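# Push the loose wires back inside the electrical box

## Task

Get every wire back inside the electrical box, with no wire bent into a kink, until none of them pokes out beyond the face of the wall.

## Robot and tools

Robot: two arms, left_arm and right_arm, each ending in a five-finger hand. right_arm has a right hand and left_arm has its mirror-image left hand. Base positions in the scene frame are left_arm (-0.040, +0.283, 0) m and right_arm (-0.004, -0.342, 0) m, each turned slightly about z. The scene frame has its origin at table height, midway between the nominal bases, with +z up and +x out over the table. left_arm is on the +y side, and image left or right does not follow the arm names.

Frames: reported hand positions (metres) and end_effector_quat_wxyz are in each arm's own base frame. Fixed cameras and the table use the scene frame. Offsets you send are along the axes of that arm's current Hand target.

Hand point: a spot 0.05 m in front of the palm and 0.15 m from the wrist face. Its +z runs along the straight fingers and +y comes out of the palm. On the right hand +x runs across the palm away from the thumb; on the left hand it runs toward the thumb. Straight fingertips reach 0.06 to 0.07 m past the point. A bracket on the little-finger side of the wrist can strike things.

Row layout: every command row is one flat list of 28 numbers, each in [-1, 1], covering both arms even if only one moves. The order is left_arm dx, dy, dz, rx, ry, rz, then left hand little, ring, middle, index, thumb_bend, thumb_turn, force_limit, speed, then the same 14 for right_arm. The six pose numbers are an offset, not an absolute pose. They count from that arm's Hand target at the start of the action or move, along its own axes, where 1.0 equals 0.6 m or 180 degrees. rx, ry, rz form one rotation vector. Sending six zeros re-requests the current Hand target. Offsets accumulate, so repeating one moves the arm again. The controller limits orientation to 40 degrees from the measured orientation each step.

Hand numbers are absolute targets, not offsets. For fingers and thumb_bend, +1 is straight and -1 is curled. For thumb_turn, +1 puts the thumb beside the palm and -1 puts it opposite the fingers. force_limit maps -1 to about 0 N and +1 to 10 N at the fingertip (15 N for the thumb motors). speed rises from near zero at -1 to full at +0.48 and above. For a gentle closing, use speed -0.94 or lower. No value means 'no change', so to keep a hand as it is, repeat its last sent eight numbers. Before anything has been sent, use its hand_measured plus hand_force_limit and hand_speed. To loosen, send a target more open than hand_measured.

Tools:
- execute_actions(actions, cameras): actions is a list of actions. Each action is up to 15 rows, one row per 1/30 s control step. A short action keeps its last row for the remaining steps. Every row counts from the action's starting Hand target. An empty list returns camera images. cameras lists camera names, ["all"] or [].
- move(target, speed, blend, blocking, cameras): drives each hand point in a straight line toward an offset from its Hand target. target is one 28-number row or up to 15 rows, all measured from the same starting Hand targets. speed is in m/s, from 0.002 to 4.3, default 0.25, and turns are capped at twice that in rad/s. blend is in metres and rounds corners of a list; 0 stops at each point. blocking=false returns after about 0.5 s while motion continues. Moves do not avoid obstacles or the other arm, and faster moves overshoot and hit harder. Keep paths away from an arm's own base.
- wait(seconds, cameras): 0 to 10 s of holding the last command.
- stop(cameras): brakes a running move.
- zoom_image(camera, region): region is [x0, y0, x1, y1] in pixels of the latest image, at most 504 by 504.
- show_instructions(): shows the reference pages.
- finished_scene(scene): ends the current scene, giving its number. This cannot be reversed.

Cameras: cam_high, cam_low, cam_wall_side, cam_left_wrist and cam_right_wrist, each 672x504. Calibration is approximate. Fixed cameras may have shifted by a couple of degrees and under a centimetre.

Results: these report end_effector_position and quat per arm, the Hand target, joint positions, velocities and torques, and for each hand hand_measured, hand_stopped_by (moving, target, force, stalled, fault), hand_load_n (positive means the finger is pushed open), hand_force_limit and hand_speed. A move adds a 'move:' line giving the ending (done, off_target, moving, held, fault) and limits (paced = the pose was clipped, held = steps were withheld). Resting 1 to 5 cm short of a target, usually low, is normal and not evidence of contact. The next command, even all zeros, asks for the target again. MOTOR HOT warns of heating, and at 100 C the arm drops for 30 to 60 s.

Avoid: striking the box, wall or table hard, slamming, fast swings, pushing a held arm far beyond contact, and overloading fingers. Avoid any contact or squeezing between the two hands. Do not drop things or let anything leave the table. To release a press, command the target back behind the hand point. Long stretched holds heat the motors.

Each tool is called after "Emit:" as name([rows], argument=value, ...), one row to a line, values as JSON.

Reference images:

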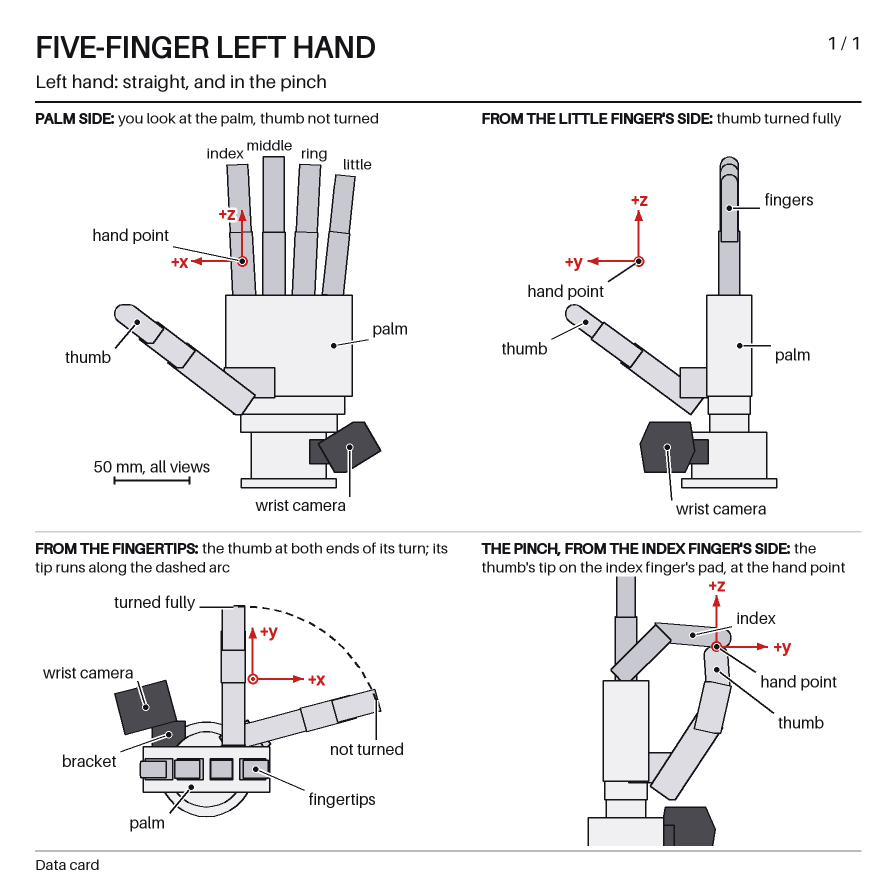

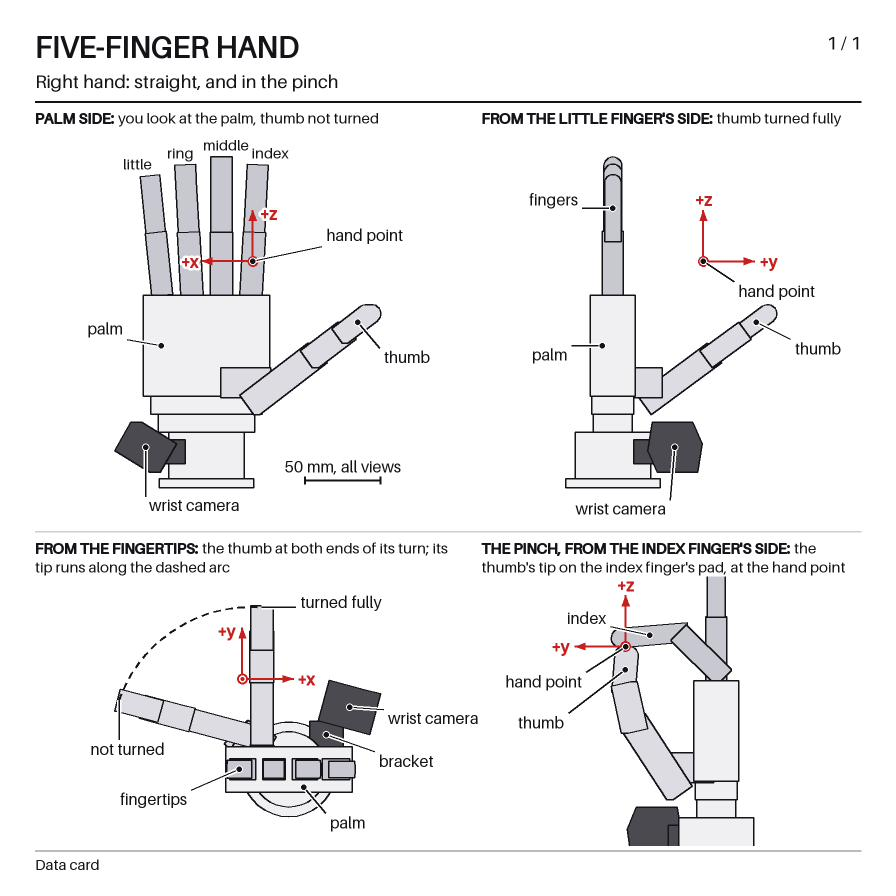

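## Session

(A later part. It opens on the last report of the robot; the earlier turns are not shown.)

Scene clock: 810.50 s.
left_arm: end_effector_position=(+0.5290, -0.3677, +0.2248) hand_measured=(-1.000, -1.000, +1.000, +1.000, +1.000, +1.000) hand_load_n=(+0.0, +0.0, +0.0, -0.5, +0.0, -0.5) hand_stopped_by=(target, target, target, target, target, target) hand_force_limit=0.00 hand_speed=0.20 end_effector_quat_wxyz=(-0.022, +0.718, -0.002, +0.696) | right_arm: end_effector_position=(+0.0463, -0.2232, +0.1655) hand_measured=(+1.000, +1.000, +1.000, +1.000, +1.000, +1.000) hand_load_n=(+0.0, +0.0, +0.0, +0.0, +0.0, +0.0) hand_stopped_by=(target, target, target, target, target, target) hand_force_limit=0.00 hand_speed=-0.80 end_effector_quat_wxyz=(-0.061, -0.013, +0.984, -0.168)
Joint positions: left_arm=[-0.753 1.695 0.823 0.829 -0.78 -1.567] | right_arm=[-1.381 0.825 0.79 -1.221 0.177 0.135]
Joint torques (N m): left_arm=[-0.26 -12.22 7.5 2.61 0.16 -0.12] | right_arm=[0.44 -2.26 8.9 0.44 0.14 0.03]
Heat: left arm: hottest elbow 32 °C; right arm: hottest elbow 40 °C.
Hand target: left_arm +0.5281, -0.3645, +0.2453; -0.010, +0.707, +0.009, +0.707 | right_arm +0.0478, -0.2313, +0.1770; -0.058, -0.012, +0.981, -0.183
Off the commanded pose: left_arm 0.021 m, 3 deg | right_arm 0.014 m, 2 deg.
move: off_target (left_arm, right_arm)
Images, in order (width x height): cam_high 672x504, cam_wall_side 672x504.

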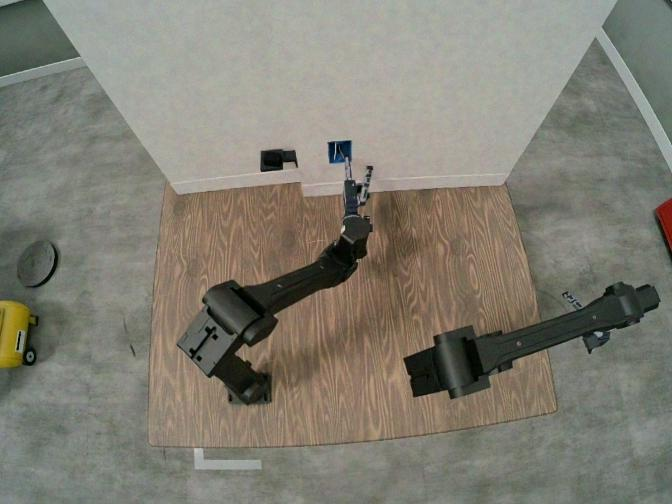

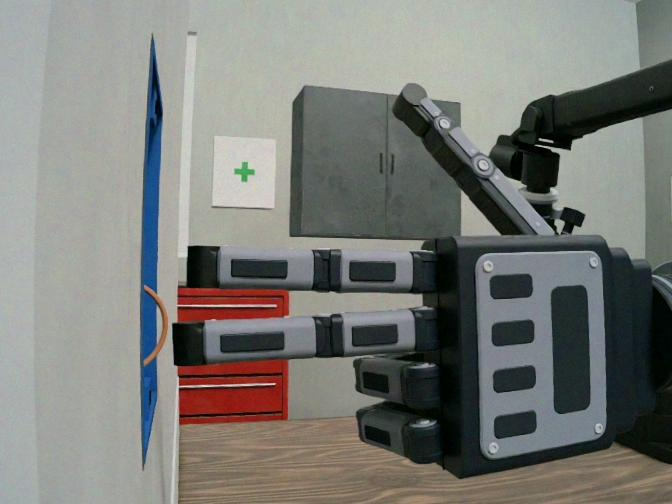

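Emit:
move([
  [0.0,-0.04,-0.01,0,0,0,-1,-1,1,1,1,1,0,0.2,0,0,0,0,0,0,1,1,1,1,1,1,0,-0.8],
  [0.0,0.014,-0.01,0,0,0,-1,-1,1,1,1,1,0,0.2,0,0,0,0,0,0,1,1,1,1,1,1,0,-0.8],
], speed=0.1, cameras=["cam_wall_side","cam_high"])

Emit:
zoom_image(camera="cam_high", region=[320, 130, 370, 190])

Scene clock: 816.70 s.
left_arm: end_effector_position=(+0.5126, -0.3626, +0.2296) hand_measured=(-1.000, -1.000, +1.000, +1.000, +1.000, +1.000) hand_load_n=(+0.0, +0.0, +0.0, +0.0, +0.0, +0.0) hand_stopped_by=(target, target, target, target, target, target) hand_force_limit=0.00 hand_speed=0.20 end_effector_quat_wxyz=(-0.019, +0.715, -0.001, +0.699) | right_arm: end_effector_position=(+0.0463, -0.2232, +0.1655) hand_measured=(+1.000, +1.000, +1.000, +1.000, +1.000, +1.000) hand_load_n=(+0.0, +0.0, +0.0, +0.0, +0.0, +0.0) hand_stopped_by=(target, target, target, target, target, target) hand_force_limit=0.00 hand_speed=-0.80 end_effector_quat_wxyz=(-0.061, -0.013, +0.984, -0.168)
Joint positions: left_arm=[-0.769 1.658 0.779 0.846 -0.794 -1.567] | right_arm=[-1.381 0.825 0.79 -1.221 0.177 0.135]
Joint torques (N m): left_arm=[-0.85 -9.35 11.38 1.81 -0.2 -0.12] | right_arm=[0.44 -2.32 8.9 0.44 0.13 0.02]
Heat: left arm: hottest elbow 32 °C; right arm: hottest elbow 40 °C.
Hand target: left_arm +0.5221, -0.3732, +0.2451; -0.010, +0.707, +0.009, +0.707 | right_arm +0.0478, -0.2313, +0.1770; -0.058, -0.012, +0.981, -0.183
Off the commanded pose: left_arm 0.021 m, 2 deg | right_arm 0.014 m, 2 deg.
move: off_target (left_arm, right_arm)
Images, in order (width x height): cam_high 672x504, cam_wall_side 672x504.

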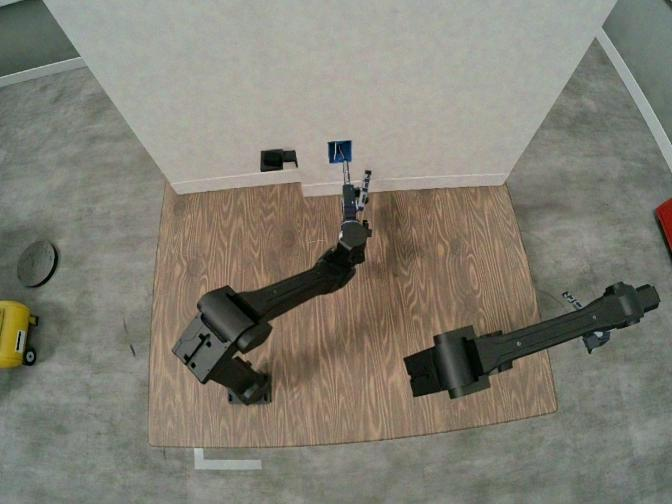

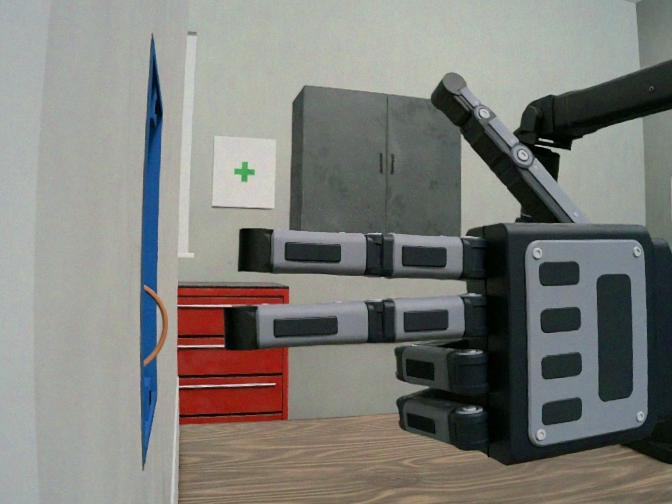

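Scaled by 8.400 from the camera's 672x504 image, which has a finer 960x720 frame.

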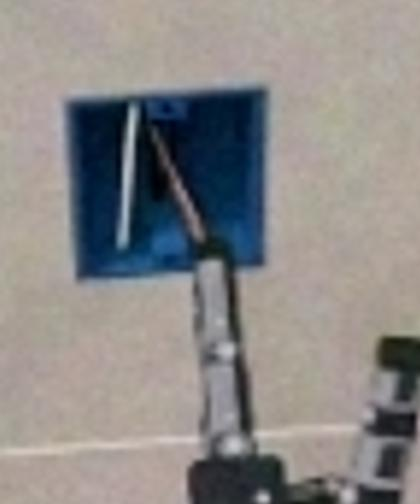

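Emit:
move([
  [0.0,0.002,0.035,0,0,0,-1,-1,1,1,1,1,0,0.2,0,0,0,0,0,0,1,1,1,1,1,1,0,-0.8],
  [0.002,0.002,0.07,0,0,0,-1,-1,1,1,1,1,0,0.2,0,0,0,0,0,0,1,1,1,1,1,1,0,-0.8],
], speed=0.06, blend=[0.003,0], cameras=["cam_wall_side","cam_high"])

Emit:
zoom_image(camera="cam_high", region=[320, 130, 370, 190])

Emit:
zoom_image(camera="cam_wall_side", region=[120, 220, 220, 400])

Scene clock: 824.30 s.
left_arm: end_effector_position=(+0.5499, -0.3678, +0.2321) hand_measured=(-1.000, -1.000, +1.000, +1.000, +1.000, +1.000) hand_load_n=(+0.0, +0.0, +0.0, +0.0, +0.0, +0.0) hand_stopped_by=(target, target, target, target, target, target) hand_force_limit=0.00 hand_speed=0.20 end_effector_quat_wxyz=(-0.015, +0.714, +0.000, +0.700) | right_arm: end_effector_position=(+0.0463, -0.2232, +0.1655) hand_measured=(+1.000, +1.000, +1.000, +1.000, +1.000, +1.000) hand_load_n=(+0.0, +0.0, +0.0, +0.0, +0.0, +0.0) hand_stopped_by=(target, target, target, target, target, target) hand_force_limit=0.00 hand_speed=-0.80 end_effector_quat_wxyz=(-0.061, -0.013, +0.984, -0.168)
Joint positions: left_arm=[-0.72 1.718 0.87 0.821 -0.741 -1.567] | right_arm=[-1.381 0.825 0.79 -1.221 0.177 0.135]
Joint torques (N m): left_arm=[0.32 -9.93 11.77 1.52 0.12 -0.12] | right_arm=[0.62 -2.32 8.92 0.44 0.14 0.03]
Heat: left arm: hottest elbow 32 °C; right arm: hottest elbow 40 °C.
Hand target: left_arm +0.5642, -0.3731, +0.2466; -0.010, +0.707, +0.009, +0.707 | right_arm +0.0478, -0.2313, +0.1770; -0.058, -0.012, +0.981, -0.183
Off the commanded pose: left_arm 0.021 m, 2 deg | right_arm 0.014 m, 2 deg.
move: off_target (left_arm, right_arm)
Images, in order (width x height): cam_high 672x504, cam_wall_side 672x504.

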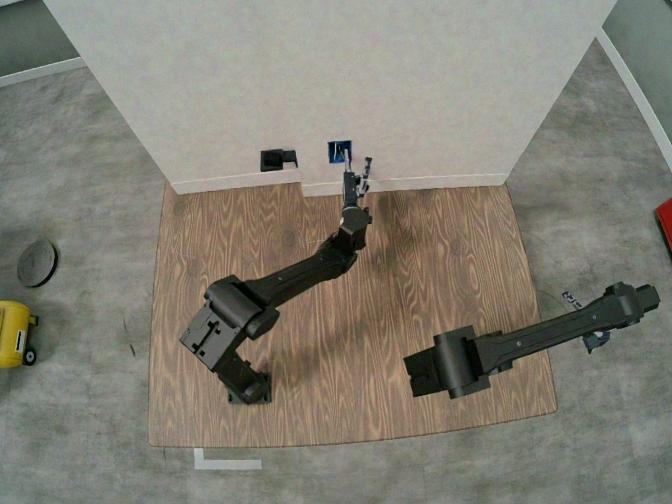

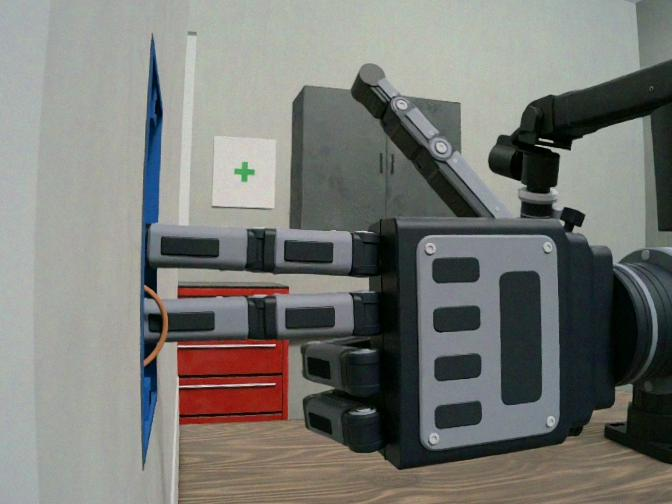

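Scaled by 8.400 from the camera's 672x504 image, which has a finer 960x720 frame.

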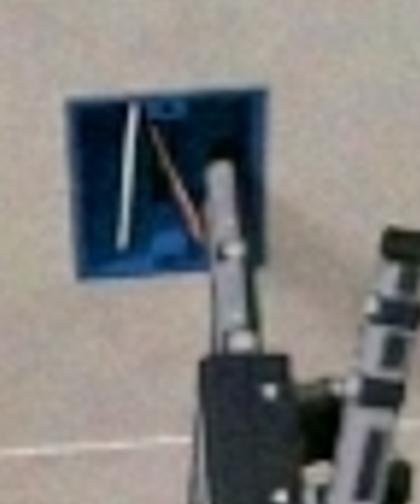

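Scaled by 2.800 from the camera's 672x504 image, which has a finer 960x720 frame.

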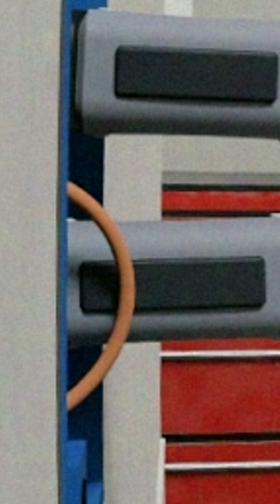

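Emit:
move([
  [0.0,-0.0047,-0.1667,0,0,0,-1,-1,1,1,1,1,0,0.2,0,0,0,0,0,0,1,1,1,1,1,1,0,-0.8],
  [-0.0277,-0.1277,-0.1533,0,0,0.5,-1,-1,-0.18,-0.18,1,1,0,0.2,0,0,0,0,0,0,1,1,1,1,1,1,0,-0.8],
], speed=0.2, blend=[0.01,0], cameras=["cam_wall_side","cam_high","cam_left_wrist"])

Emit:
zoom_image(camera="cam_high", region=[310, 130, 380, 220])

Emit:
zoom_image(camera="cam_left_wrist", region=[200, 120, 450, 340])

Scene clock: 850.93 s.
left_arm: end_effector_position=(+0.4601, -0.2943, +0.1996) hand_measured=(-1.000, -1.000, -0.180, -0.180, +1.000, +1.000) hand_load_n=(+0.0, +0.0, +0.0, +0.0, +0.0, +0.0) hand_stopped_by=(target, target, target, target, target, target) hand_force_limit=0.00 hand_speed=0.20 end_effector_quat_wxyz=(+0.504, -0.508, +0.511, -0.476) | right_arm: end_effector_position=(+0.0463, -0.2232, +0.1655) hand_measured=(+1.000, +1.000, +1.000, +1.000, +1.000, +1.000) hand_load_n=(+0.0, +0.0, +0.0, +0.0, +0.0, -0.5) hand_stopped_by=(target, target, target, target, target, target) hand_force_limit=0.00 hand_speed=-0.80 end_effector_quat_wxyz=(-0.061, -0.013, +0.984, -0.168)
Joint positions: left_arm=[-0.788 1.366 0.678 0.632 -0.812 -0.01] | right_arm=[-1.381 0.825 0.79 -1.221 0.177 0.135]
Joint torques (N m): left_arm=[0.03 -8.23 12.11 1.68 0.14 0.06] | right_arm=[0.44 -2.32 8.91 0.43 0.14 0.02]
Heat: left arm: hottest elbow 31 °C; right arm: hottest elbow 40 °C.
Hand target: left_arm +0.4703, -0.2990, +0.2300; +0.507, -0.506, +0.493, -0.493 | right_arm +0.0478, -0.2313, +0.1770; -0.058, -0.012, +0.981, -0.183
Off the commanded pose: left_arm 0.032 m, 3 deg | right_arm 0.014 m, 2 deg.
move: off_target (left_arm, right_arm); target 2's new numbers were sent with left_arm's hand 0.033 m and 3 deg from that target
camera_calibration:
cam_left_wrist: T_world_to_cam=[[0.0165064, -0.264463, 0.964254, -0.285726], [-0.436821, -0.869391, -0.230968, 0.00241454], [0.899397, -0.417394, -0.129874, -0.393398], [0, 0, 0, 1]] pos_world=[0.359592, -0.237667, 0.224978]
Images, in order (width x height): cam_high 672x504, cam_wall_side 672x504, cam_left_wrist 672x504.

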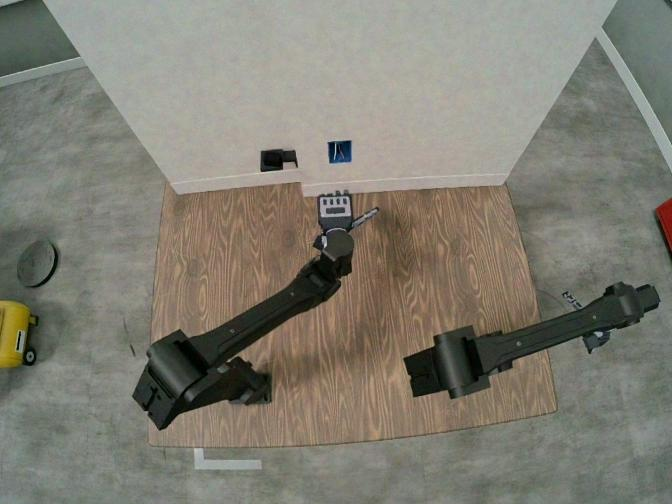

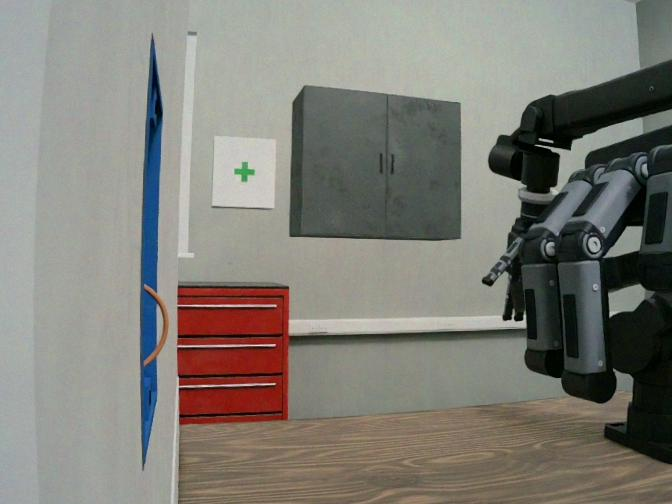

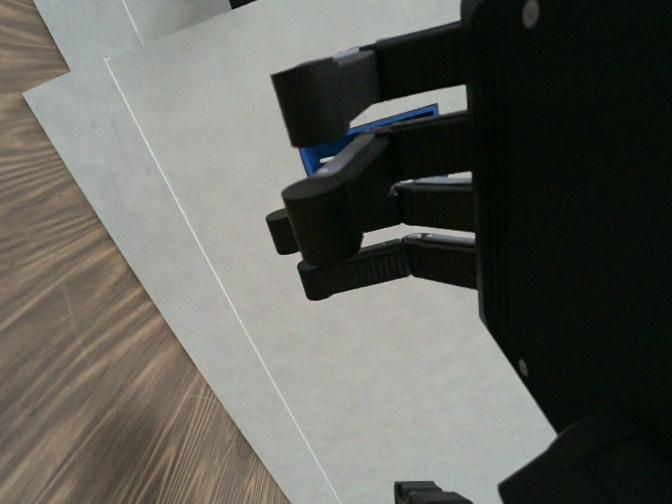

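Scaled by 5.600 from the camera's 672x504 image, which has a finer 960x720 frame.

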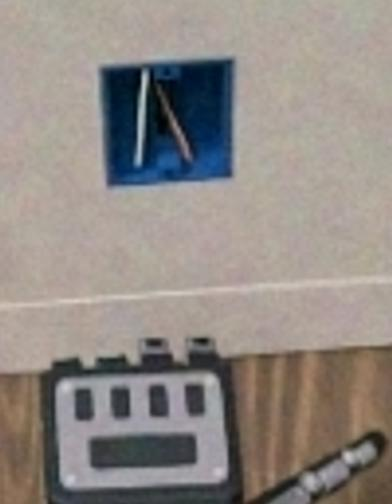

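Scaled by 2.016 from the camera's 672x504 image, which has a finer 960x720 frame.

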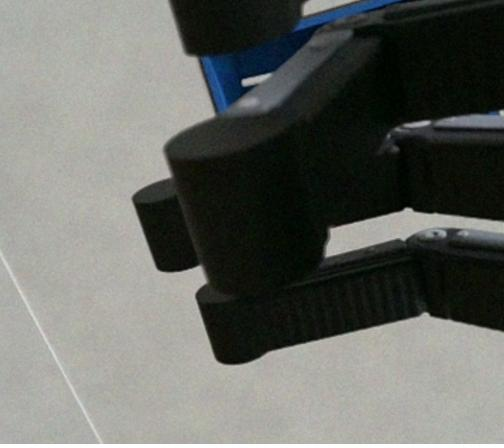

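Emit:
move([
  [0.0203,-0.02,0.1333,0,0,0,-1,-1,-0.18,-0.18,1,1,0,0.2,0,0,0,0,0,0,1,1,1,1,1,1,0,-0.8],
], speed=0.12, cameras=["cam_wall_side","cam_high","cam_left_wrist"])

Emit:
zoom_image(camera="cam_high", region=[310, 130, 380, 220])

Emit:
zoom_image(camera="cam_left_wrist", region=[200, 70, 480, 340])

Scene clock: 859.23 s.
left_arm: end_effector_position=(+0.5346, -0.3015, +0.2209) hand_measured=(-1.000, -1.000, -0.180, -0.180, +1.000, +1.000) hand_load_n=(+0.0, +0.0, +0.0, +0.0, +0.0, +0.0) hand_stopped_by=(target, target, target, target, target, target) hand_force_limit=0.00 hand_speed=0.20 end_effector_quat_wxyz=(+0.503, -0.509, +0.504, -0.484) | right_arm: end_effector_position=(+0.0463, -0.2232, +0.1655) hand_measured=(+1.000, +1.000, +1.000, +1.000, +1.000, +1.000) hand_load_n=(+0.0, +0.0, +0.0, +0.0, +0.0, +0.0) hand_stopped_by=(target, target, target, target, target, target) hand_force_limit=0.00 hand_speed=-0.80 end_effector_quat_wxyz=(-0.061, -0.013, +0.984, -0.168)
Joint positions: left_arm=[-0.679 1.482 0.854 0.593 -0.704 -0.008] | right_arm=[-1.381 0.825 0.79 -1.221 0.177 0.135]
Joint torques (N m): left_arm=[0.09 -8.06 13.7 1.59 0.16 0.03] | right_arm=[0.44 -2.32 8.9 0.44 0.13 0.02]
Heat: left arm: hottest elbow 32 °C; right arm: hottest elbow 40 °C.
Hand target: left_arm +0.5505, -0.3090, +0.2420; +0.507, -0.506, +0.493, -0.493 | right_arm +0.0478, -0.2313, +0.1770; -0.058, -0.012, +0.981, -0.183
Off the commanded pose: left_arm 0.027 m, 2 deg | right_arm 0.014 m, 2 deg.
move: off_target (left_arm, right_arm)
camera_calibration:
cam_left_wrist: T_world_to_cam=[[0.00420825, -0.249009, 0.968492, -0.299159], [-0.433572, -0.873187, -0.222621, 0.0289035], [0.901109, -0.418974, -0.111638, -0.466049], [0, 0, 0, 1]] pos_world=[0.433751, -0.244517, 0.244139]
Images, in order (width x height): cam_high 672x504, cam_wall_side 672x504, cam_left_wrist 672x504.

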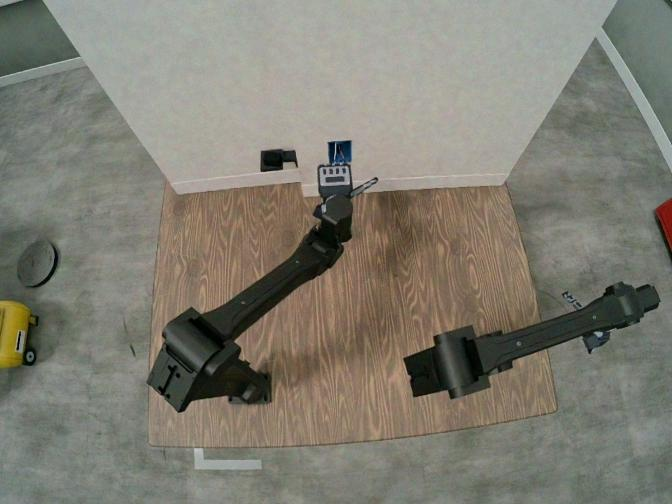

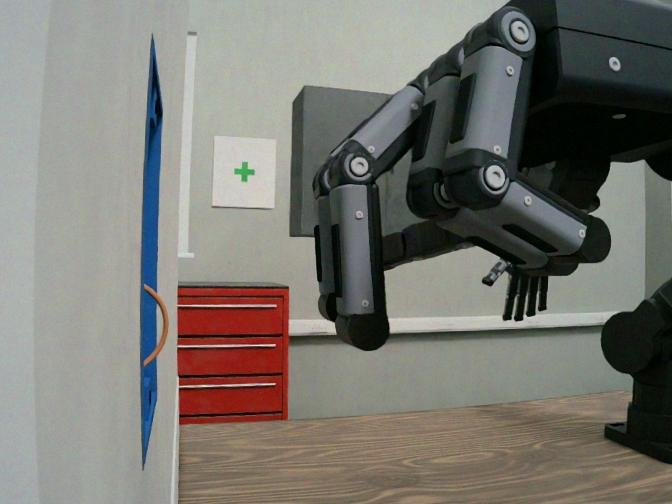

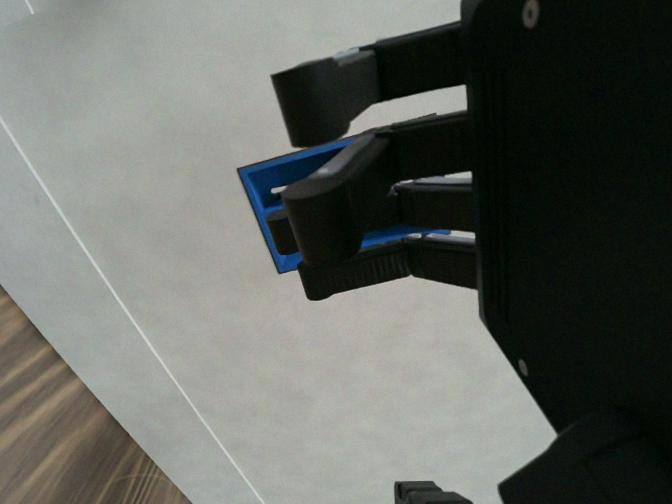

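Scaled by 5.600 from the camera's 672x504 image, which has a finer 960x720 frame.

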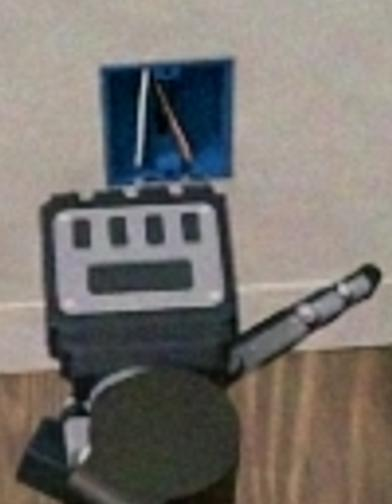

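Scaled by 1.800 from the camera's 672x504 image, which has a finer 960x720 frame.

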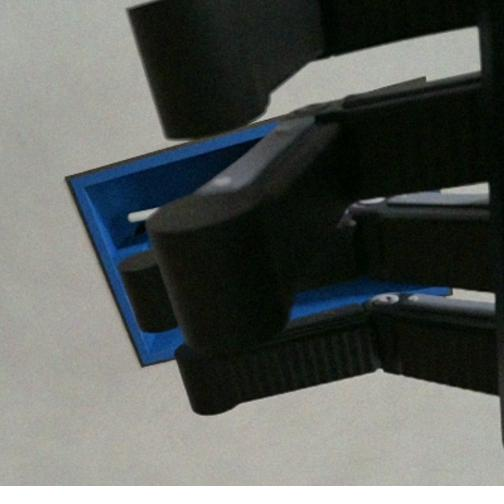

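Emit:
zoom_image(camera="cam_high", region=[315, 135, 360, 180])

Emit:
zoom_image(camera="cam_left_wrist", region=[230, 100, 400, 310])

Scaled by 11.200 from the camera's 672x504 image, which has a finer 960x720 frame.

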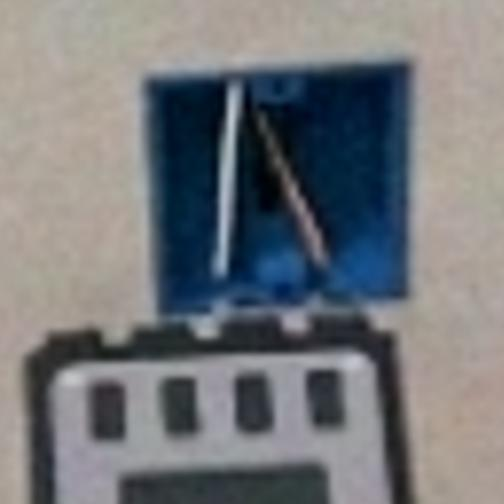

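Scaled by 2.400 from the camera's 672x504 image, which has a finer 960x720 frame.

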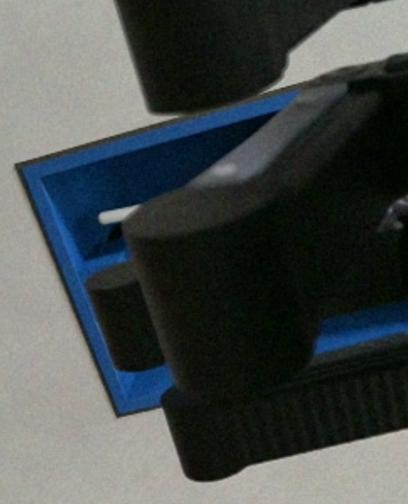

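Emit:
move([
  [0.0,0.0,0.06,0,0,0,-1,-1,-0.18,-0.18,1,1,0,0.2,0,0,0,0,0,0,1,1,1,1,1,1,0,-0.8],
  [0.0,0.0,0.1,0,0,0,-1,-1,-0.18,-0.18,1,1,0,0.2,0,0,0,0,0,0,1,1,1,1,1,1,0,-0.8],
], speed=0.07, blend=[0.005,0], cameras=["cam_wall_side","cam_high","cam_left_wrist"])

Emit:
zoom_image(camera="cam_high", region=[315, 135, 360, 180])

Emit:
zoom_image(camera="cam_wall_side", region=[120, 180, 240, 400])

Scene clock: 884.93 s.
left_arm: end_effector_position=(+0.5881, -0.3042, +0.2198) hand_measured=(-1.000, -1.000, -0.180, -0.180, +1.000, +1.000) hand_load_n=(+0.0, +0.0, +0.0, -4.0, +0.0, +0.0) hand_stopped_by=(target, target, target, target, target, target) hand_force_limit=0.00 hand_speed=0.20 end_effector_quat_wxyz=(+0.499, -0.508, +0.508, -0.485) | right_arm: end_effector_position=(+0.0463, -0.2232, +0.1655) hand_measured=(+1.000, +1.000, +1.000, +1.000, +1.000, +1.000) hand_load_n=(+0.0, +0.0, +0.0, -0.5, +0.0, +0.0) hand_stopped_by=(target, target, target, target, target, target) hand_force_limit=0.00 hand_speed=-0.80 end_effector_quat_wxyz=(-0.061, -0.013, +0.984, -0.168)
Joint positions: left_arm=[-0.61 1.586 0.977 0.57 -0.625 -0.008] | right_arm=[-1.381 0.825 0.79 -1.221 0.177 0.135]
Joint torques (N m): left_arm=[0.73 -9.17 14.71 1.63 0.08 0.03] | right_arm=[0.5 -2.37 8.91 0.46 0.13 0.02]
Heat: left arm: hottest elbow 37 °C; right arm: hottest elbow 40 °C.
Hand target: left_arm +0.6104, -0.3075, +0.2420; +0.507, -0.506, +0.493, -0.493 | right_arm +0.0478, -0.2313, +0.1770; -0.058, -0.012, +0.981, -0.183
Off the commanded pose: left_arm 0.032 m, 2 deg | right_arm 0.014 m, 2 deg.
move: off_target (left_arm, right_arm)
camera_calibration:
cam_left_wrist: T_world_to_cam=[[0.00668872, -0.249268, 0.968412, -0.300515], [-0.44328, -0.868821, -0.220572, 0.0560424], [0.896358, -0.427803, -0.116307, -0.514439], [0, 0, 0, 1]] pos_world=[0.487974, -0.246296, 0.243551]
Images, in order (width x height): cam_high 672x504, cam_wall_side 672x504, cam_left_wrist 672x504.

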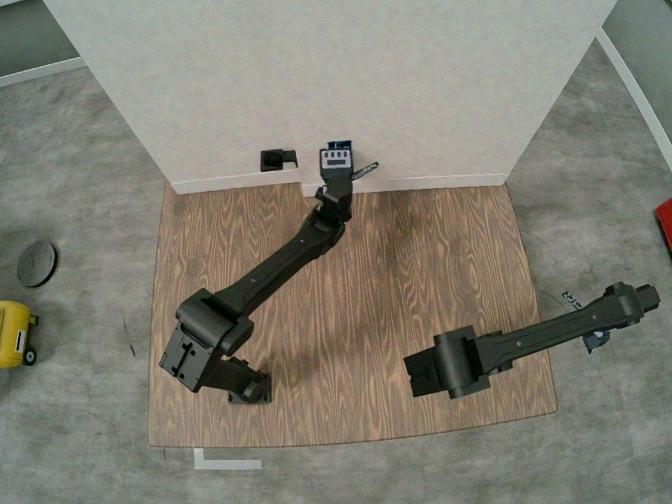

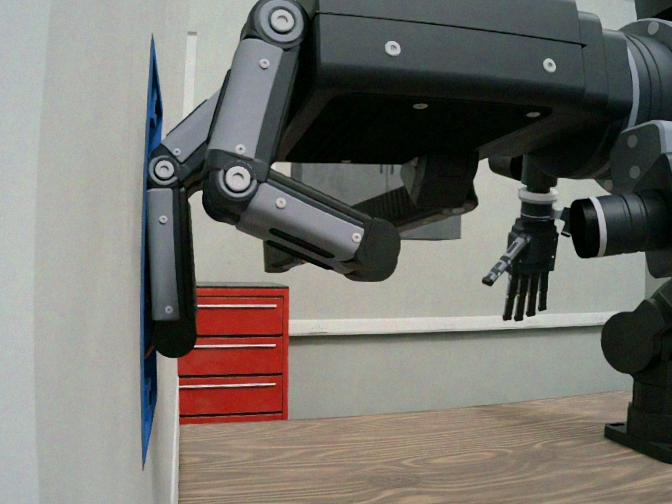

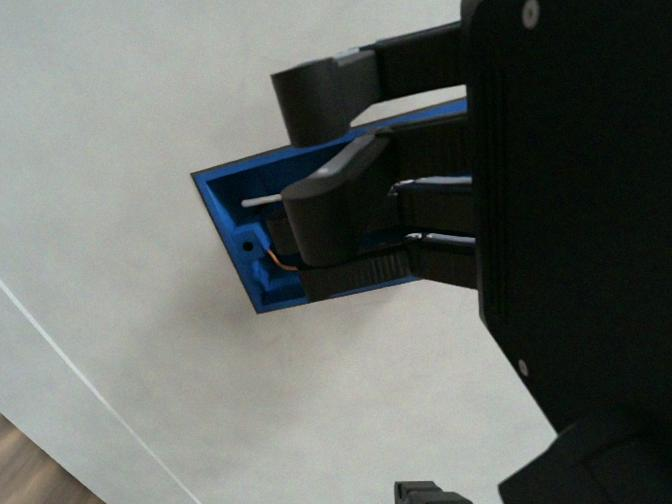

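Scaled by 11.200 from the camera's 672x504 image, which has a finer 960x720 frame.

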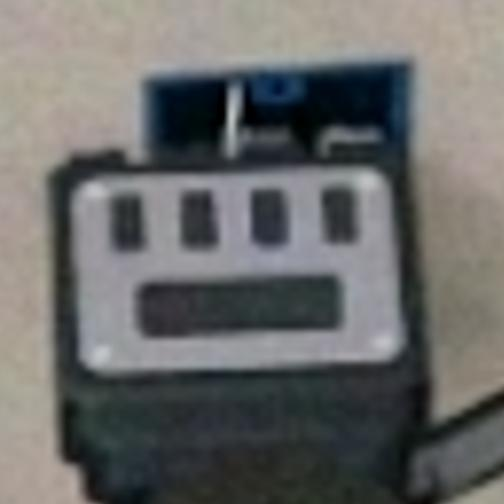

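Scaled by 2.291 from the camera's 672x504 image, which has a finer 960x720 frame.

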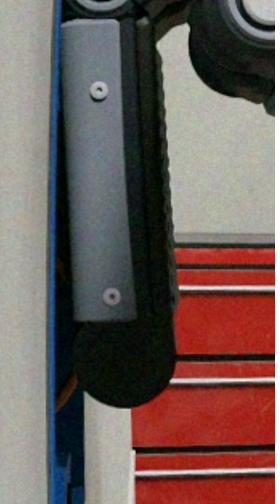

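Emit:
move([
  [0.0,0.0,0.01,0,0,0,-1,-1,-0.1,0.05,1,1,0,-0.3,0,0,0,0,0,0,1,1,1,1,1,1,0,-0.8],
], speed=0.07, cameras=["cam_wall_side","cam_left_wrist"])

Emit:
zoom_image(camera="cam_wall_side", region=[120, 180, 240, 400])

Emit:
zoom_image(camera="cam_left_wrist", region=[180, 120, 400, 320])

Scene clock: 889.33 s.
left_arm: end_effector_position=(+0.5867, -0.3077, +0.2105) hand_measured=(-1.000, -1.000, -0.100, +0.048, +1.000, +1.000) hand_load_n=(+0.0, +0.0, +0.0, -8.0, +0.0, +0.0) hand_stopped_by=(target, target, target, target, target, target) hand_force_limit=0.00 hand_speed=-0.30 end_effector_quat_wxyz=(+0.496, -0.507, +0.518, -0.479) | right_arm: end_effector_position=(+0.0463, -0.2232, +0.1655) hand_measured=(+1.000, +1.000, +1.000, +1.000, +1.000, +1.000) hand_load_n=(+0.0, +0.0, +0.0, +0.0, +0.0, +0.0) hand_stopped_by=(target, target, target, target, target, target) hand_force_limit=0.00 hand_speed=-0.80 end_effector_quat_wxyz=(-0.061, -0.013, +0.984, -0.168)
Joint positions: left_arm=[-0.615 1.596 0.977 0.557 -0.62 -0.008] | right_arm=[-1.381 0.825 0.79 -1.221 0.177 0.135]
Joint torques (N m): left_arm=[1.73 -9.41 15.56 2.11 0.13 0.04] | right_arm=[0.56 -2.26 8.88 0.44 0.13 0.03]
Heat: left arm: hottest elbow 38 °C; right arm: hottest elbow 40 °C.
Hand target: left_arm +0.6165, -0.3074, +0.2422; +0.507, -0.506, +0.493, -0.493 | right_arm +0.0478, -0.2313, +0.1770; -0.058, -0.012, +0.981, -0.183
Off the commanded pose: left_arm 0.043 m, 3 deg | right_arm 0.014 m, 2 deg.
move: off_target (left_arm, right_arm)
camera_calibration:
cam_left_wrist: T_world_to_cam=[[0.022276, -0.261708, 0.96489, -0.304568], [-0.455323, -0.86188, -0.223256, 0.0600605], [0.890047, -0.434364, -0.138361, -0.50942], [0, 0, 0, 1]] pos_world=[0.487539, -0.249216, 0.2368]
Images, in order (width x height): cam_wall_side 672x504, cam_left_wrist 672x504.

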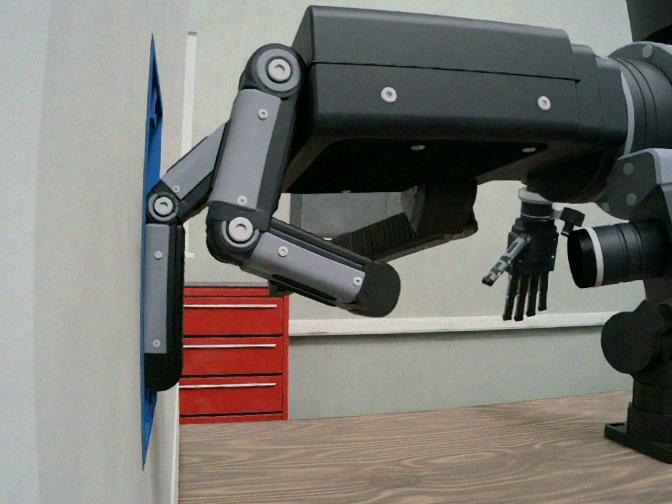

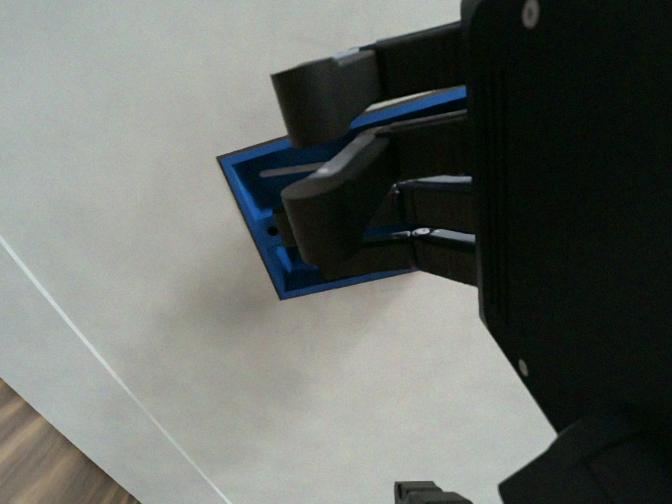

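Scaled by 2.291 from the camera's 672x504 image, which has a finer 960x720 frame.

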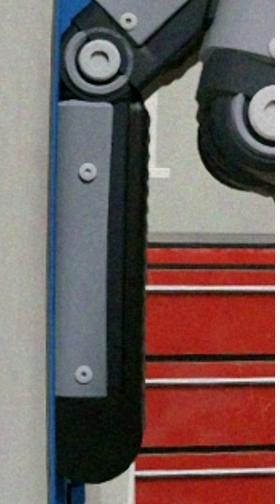

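Scaled by 2.291 from the camera's 672x504 image, which has a finer 960x720 frame.

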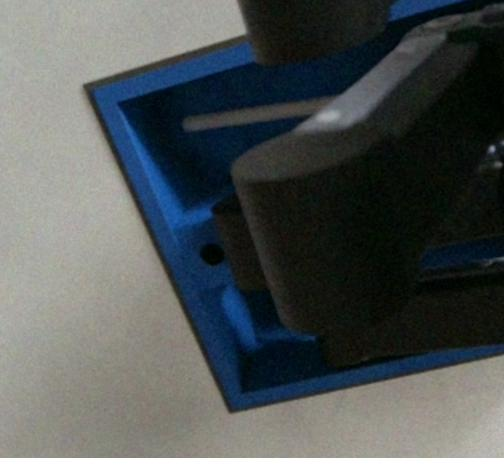

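Emit:
move([
  [0.0,-0.03,-0.015,0,0,0,-1,-1,-0.1,0.05,1,1,0,-0.3,0,0,0,0,0,0,1,1,1,1,1,1,0,-0.8],
  [0.0,-0.03,0.02,0,0,0,-1,-1,-0.1,0.05,1,1,0,-0.3,0,0,0,0,0,0,1,1,1,1,1,1,0,-0.8],
], speed=0.07, cameras=["cam_wall_side","cam_left_wrist"])

Emit:
zoom_image(camera="cam_wall_side", region=[120, 180, 240, 400])

Emit:
zoom_image(camera="cam_left_wrist", region=[180, 120, 400, 320])

Scene clock: 894.63 s.
left_arm: end_effector_position=(+0.5876, -0.3064, +0.2101) hand_measured=(-1.000, -1.000, -0.100, +0.048, +1.000, +1.000) hand_load_n=(+0.0, +0.0, -2.5, -9.0, +0.0, -0.5) hand_stopped_by=(target, target, target, target, target, target) hand_force_limit=0.00 hand_speed=-0.30 end_effector_quat_wxyz=(+0.492, -0.507, +0.529, -0.469) | right_arm: end_effector_position=(+0.0463, -0.2232, +0.1655) hand_measured=(+1.000, +1.000, +1.000, +1.000, +1.000, +1.000) hand_load_n=(+0.0, +0.0, +0.0, +0.0, +0.0, +0.0) hand_stopped_by=(target, target, target, target, target, target) hand_force_limit=0.00 hand_speed=-0.80 end_effector_quat_wxyz=(-0.061, -0.013, +0.984, -0.168)
Joint positions: left_arm=[-0.61 1.589 0.992 0.505 -0.611 -0.008] | right_arm=[-1.381 0.825 0.79 -1.221 0.177 0.135]
Joint torques (N m): left_arm=[2.43 -9.76 18.02 2.09 0.31 0.05] | right_arm=[0.44 -2.26 8.92 0.46 0.13 0.02]
Heat: left arm: hottest elbow 38 °C; right arm: hottest elbow 40 °C.
Hand target: left_arm +0.6285, -0.3070, +0.2599; +0.507, -0.506, +0.494, -0.493 | right_arm +0.0478, -0.2313, +0.1770; -0.058, -0.012, +0.981, -0.183
Off the commanded pose: left_arm 0.065 m, 5 deg | right_arm 0.014 m, 2 deg.
move: off_target (left_arm, right_arm)
camera_calibration:
cam_left_wrist: T_world_to_cam=[[0.0459337, -0.278463, 0.959348, -0.321736], [-0.464354, -0.856249, -0.226304, 0.0692062], [0.884458, -0.435082, -0.168636, -0.500205], [0, 0, 0, 1]] pos_world=[0.489325, -0.247964, 0.239966]
Images, in order (width x height): cam_wall_side 672x504, cam_left_wrist 672x504.

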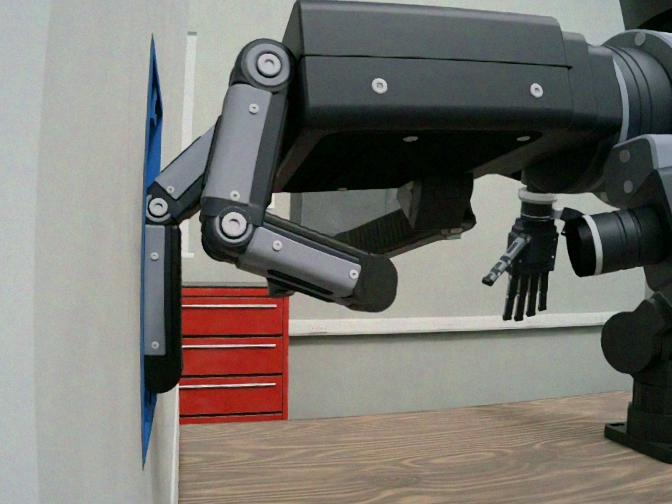

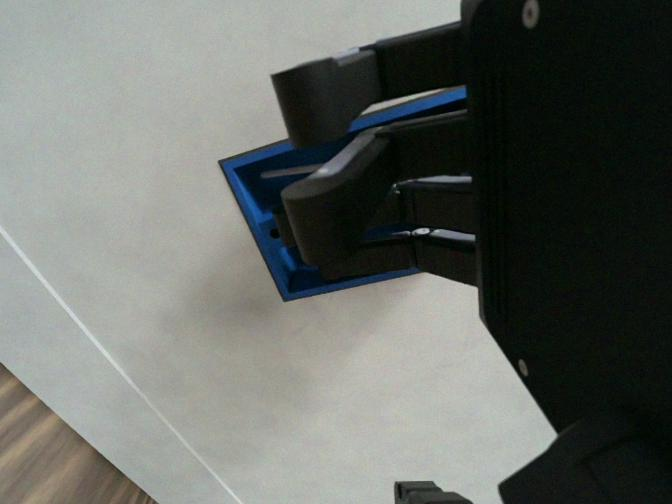

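Scaled by 2.291 from the camera's 672x504 image, which has a finer 960x720 frame.

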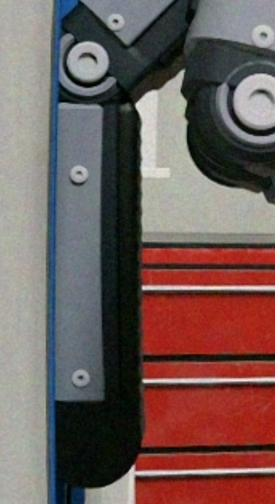

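Scaled by 2.291 from the camera's 672x504 image, which has a finer 960x720 frame.

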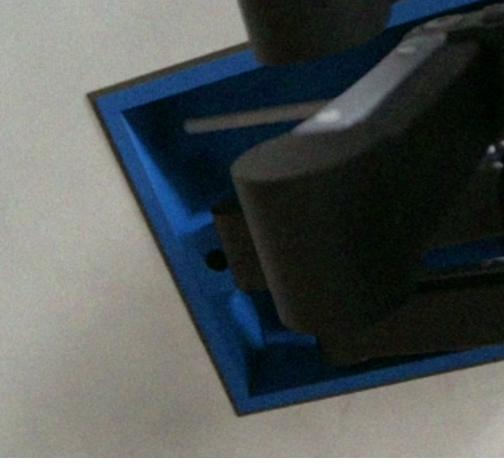

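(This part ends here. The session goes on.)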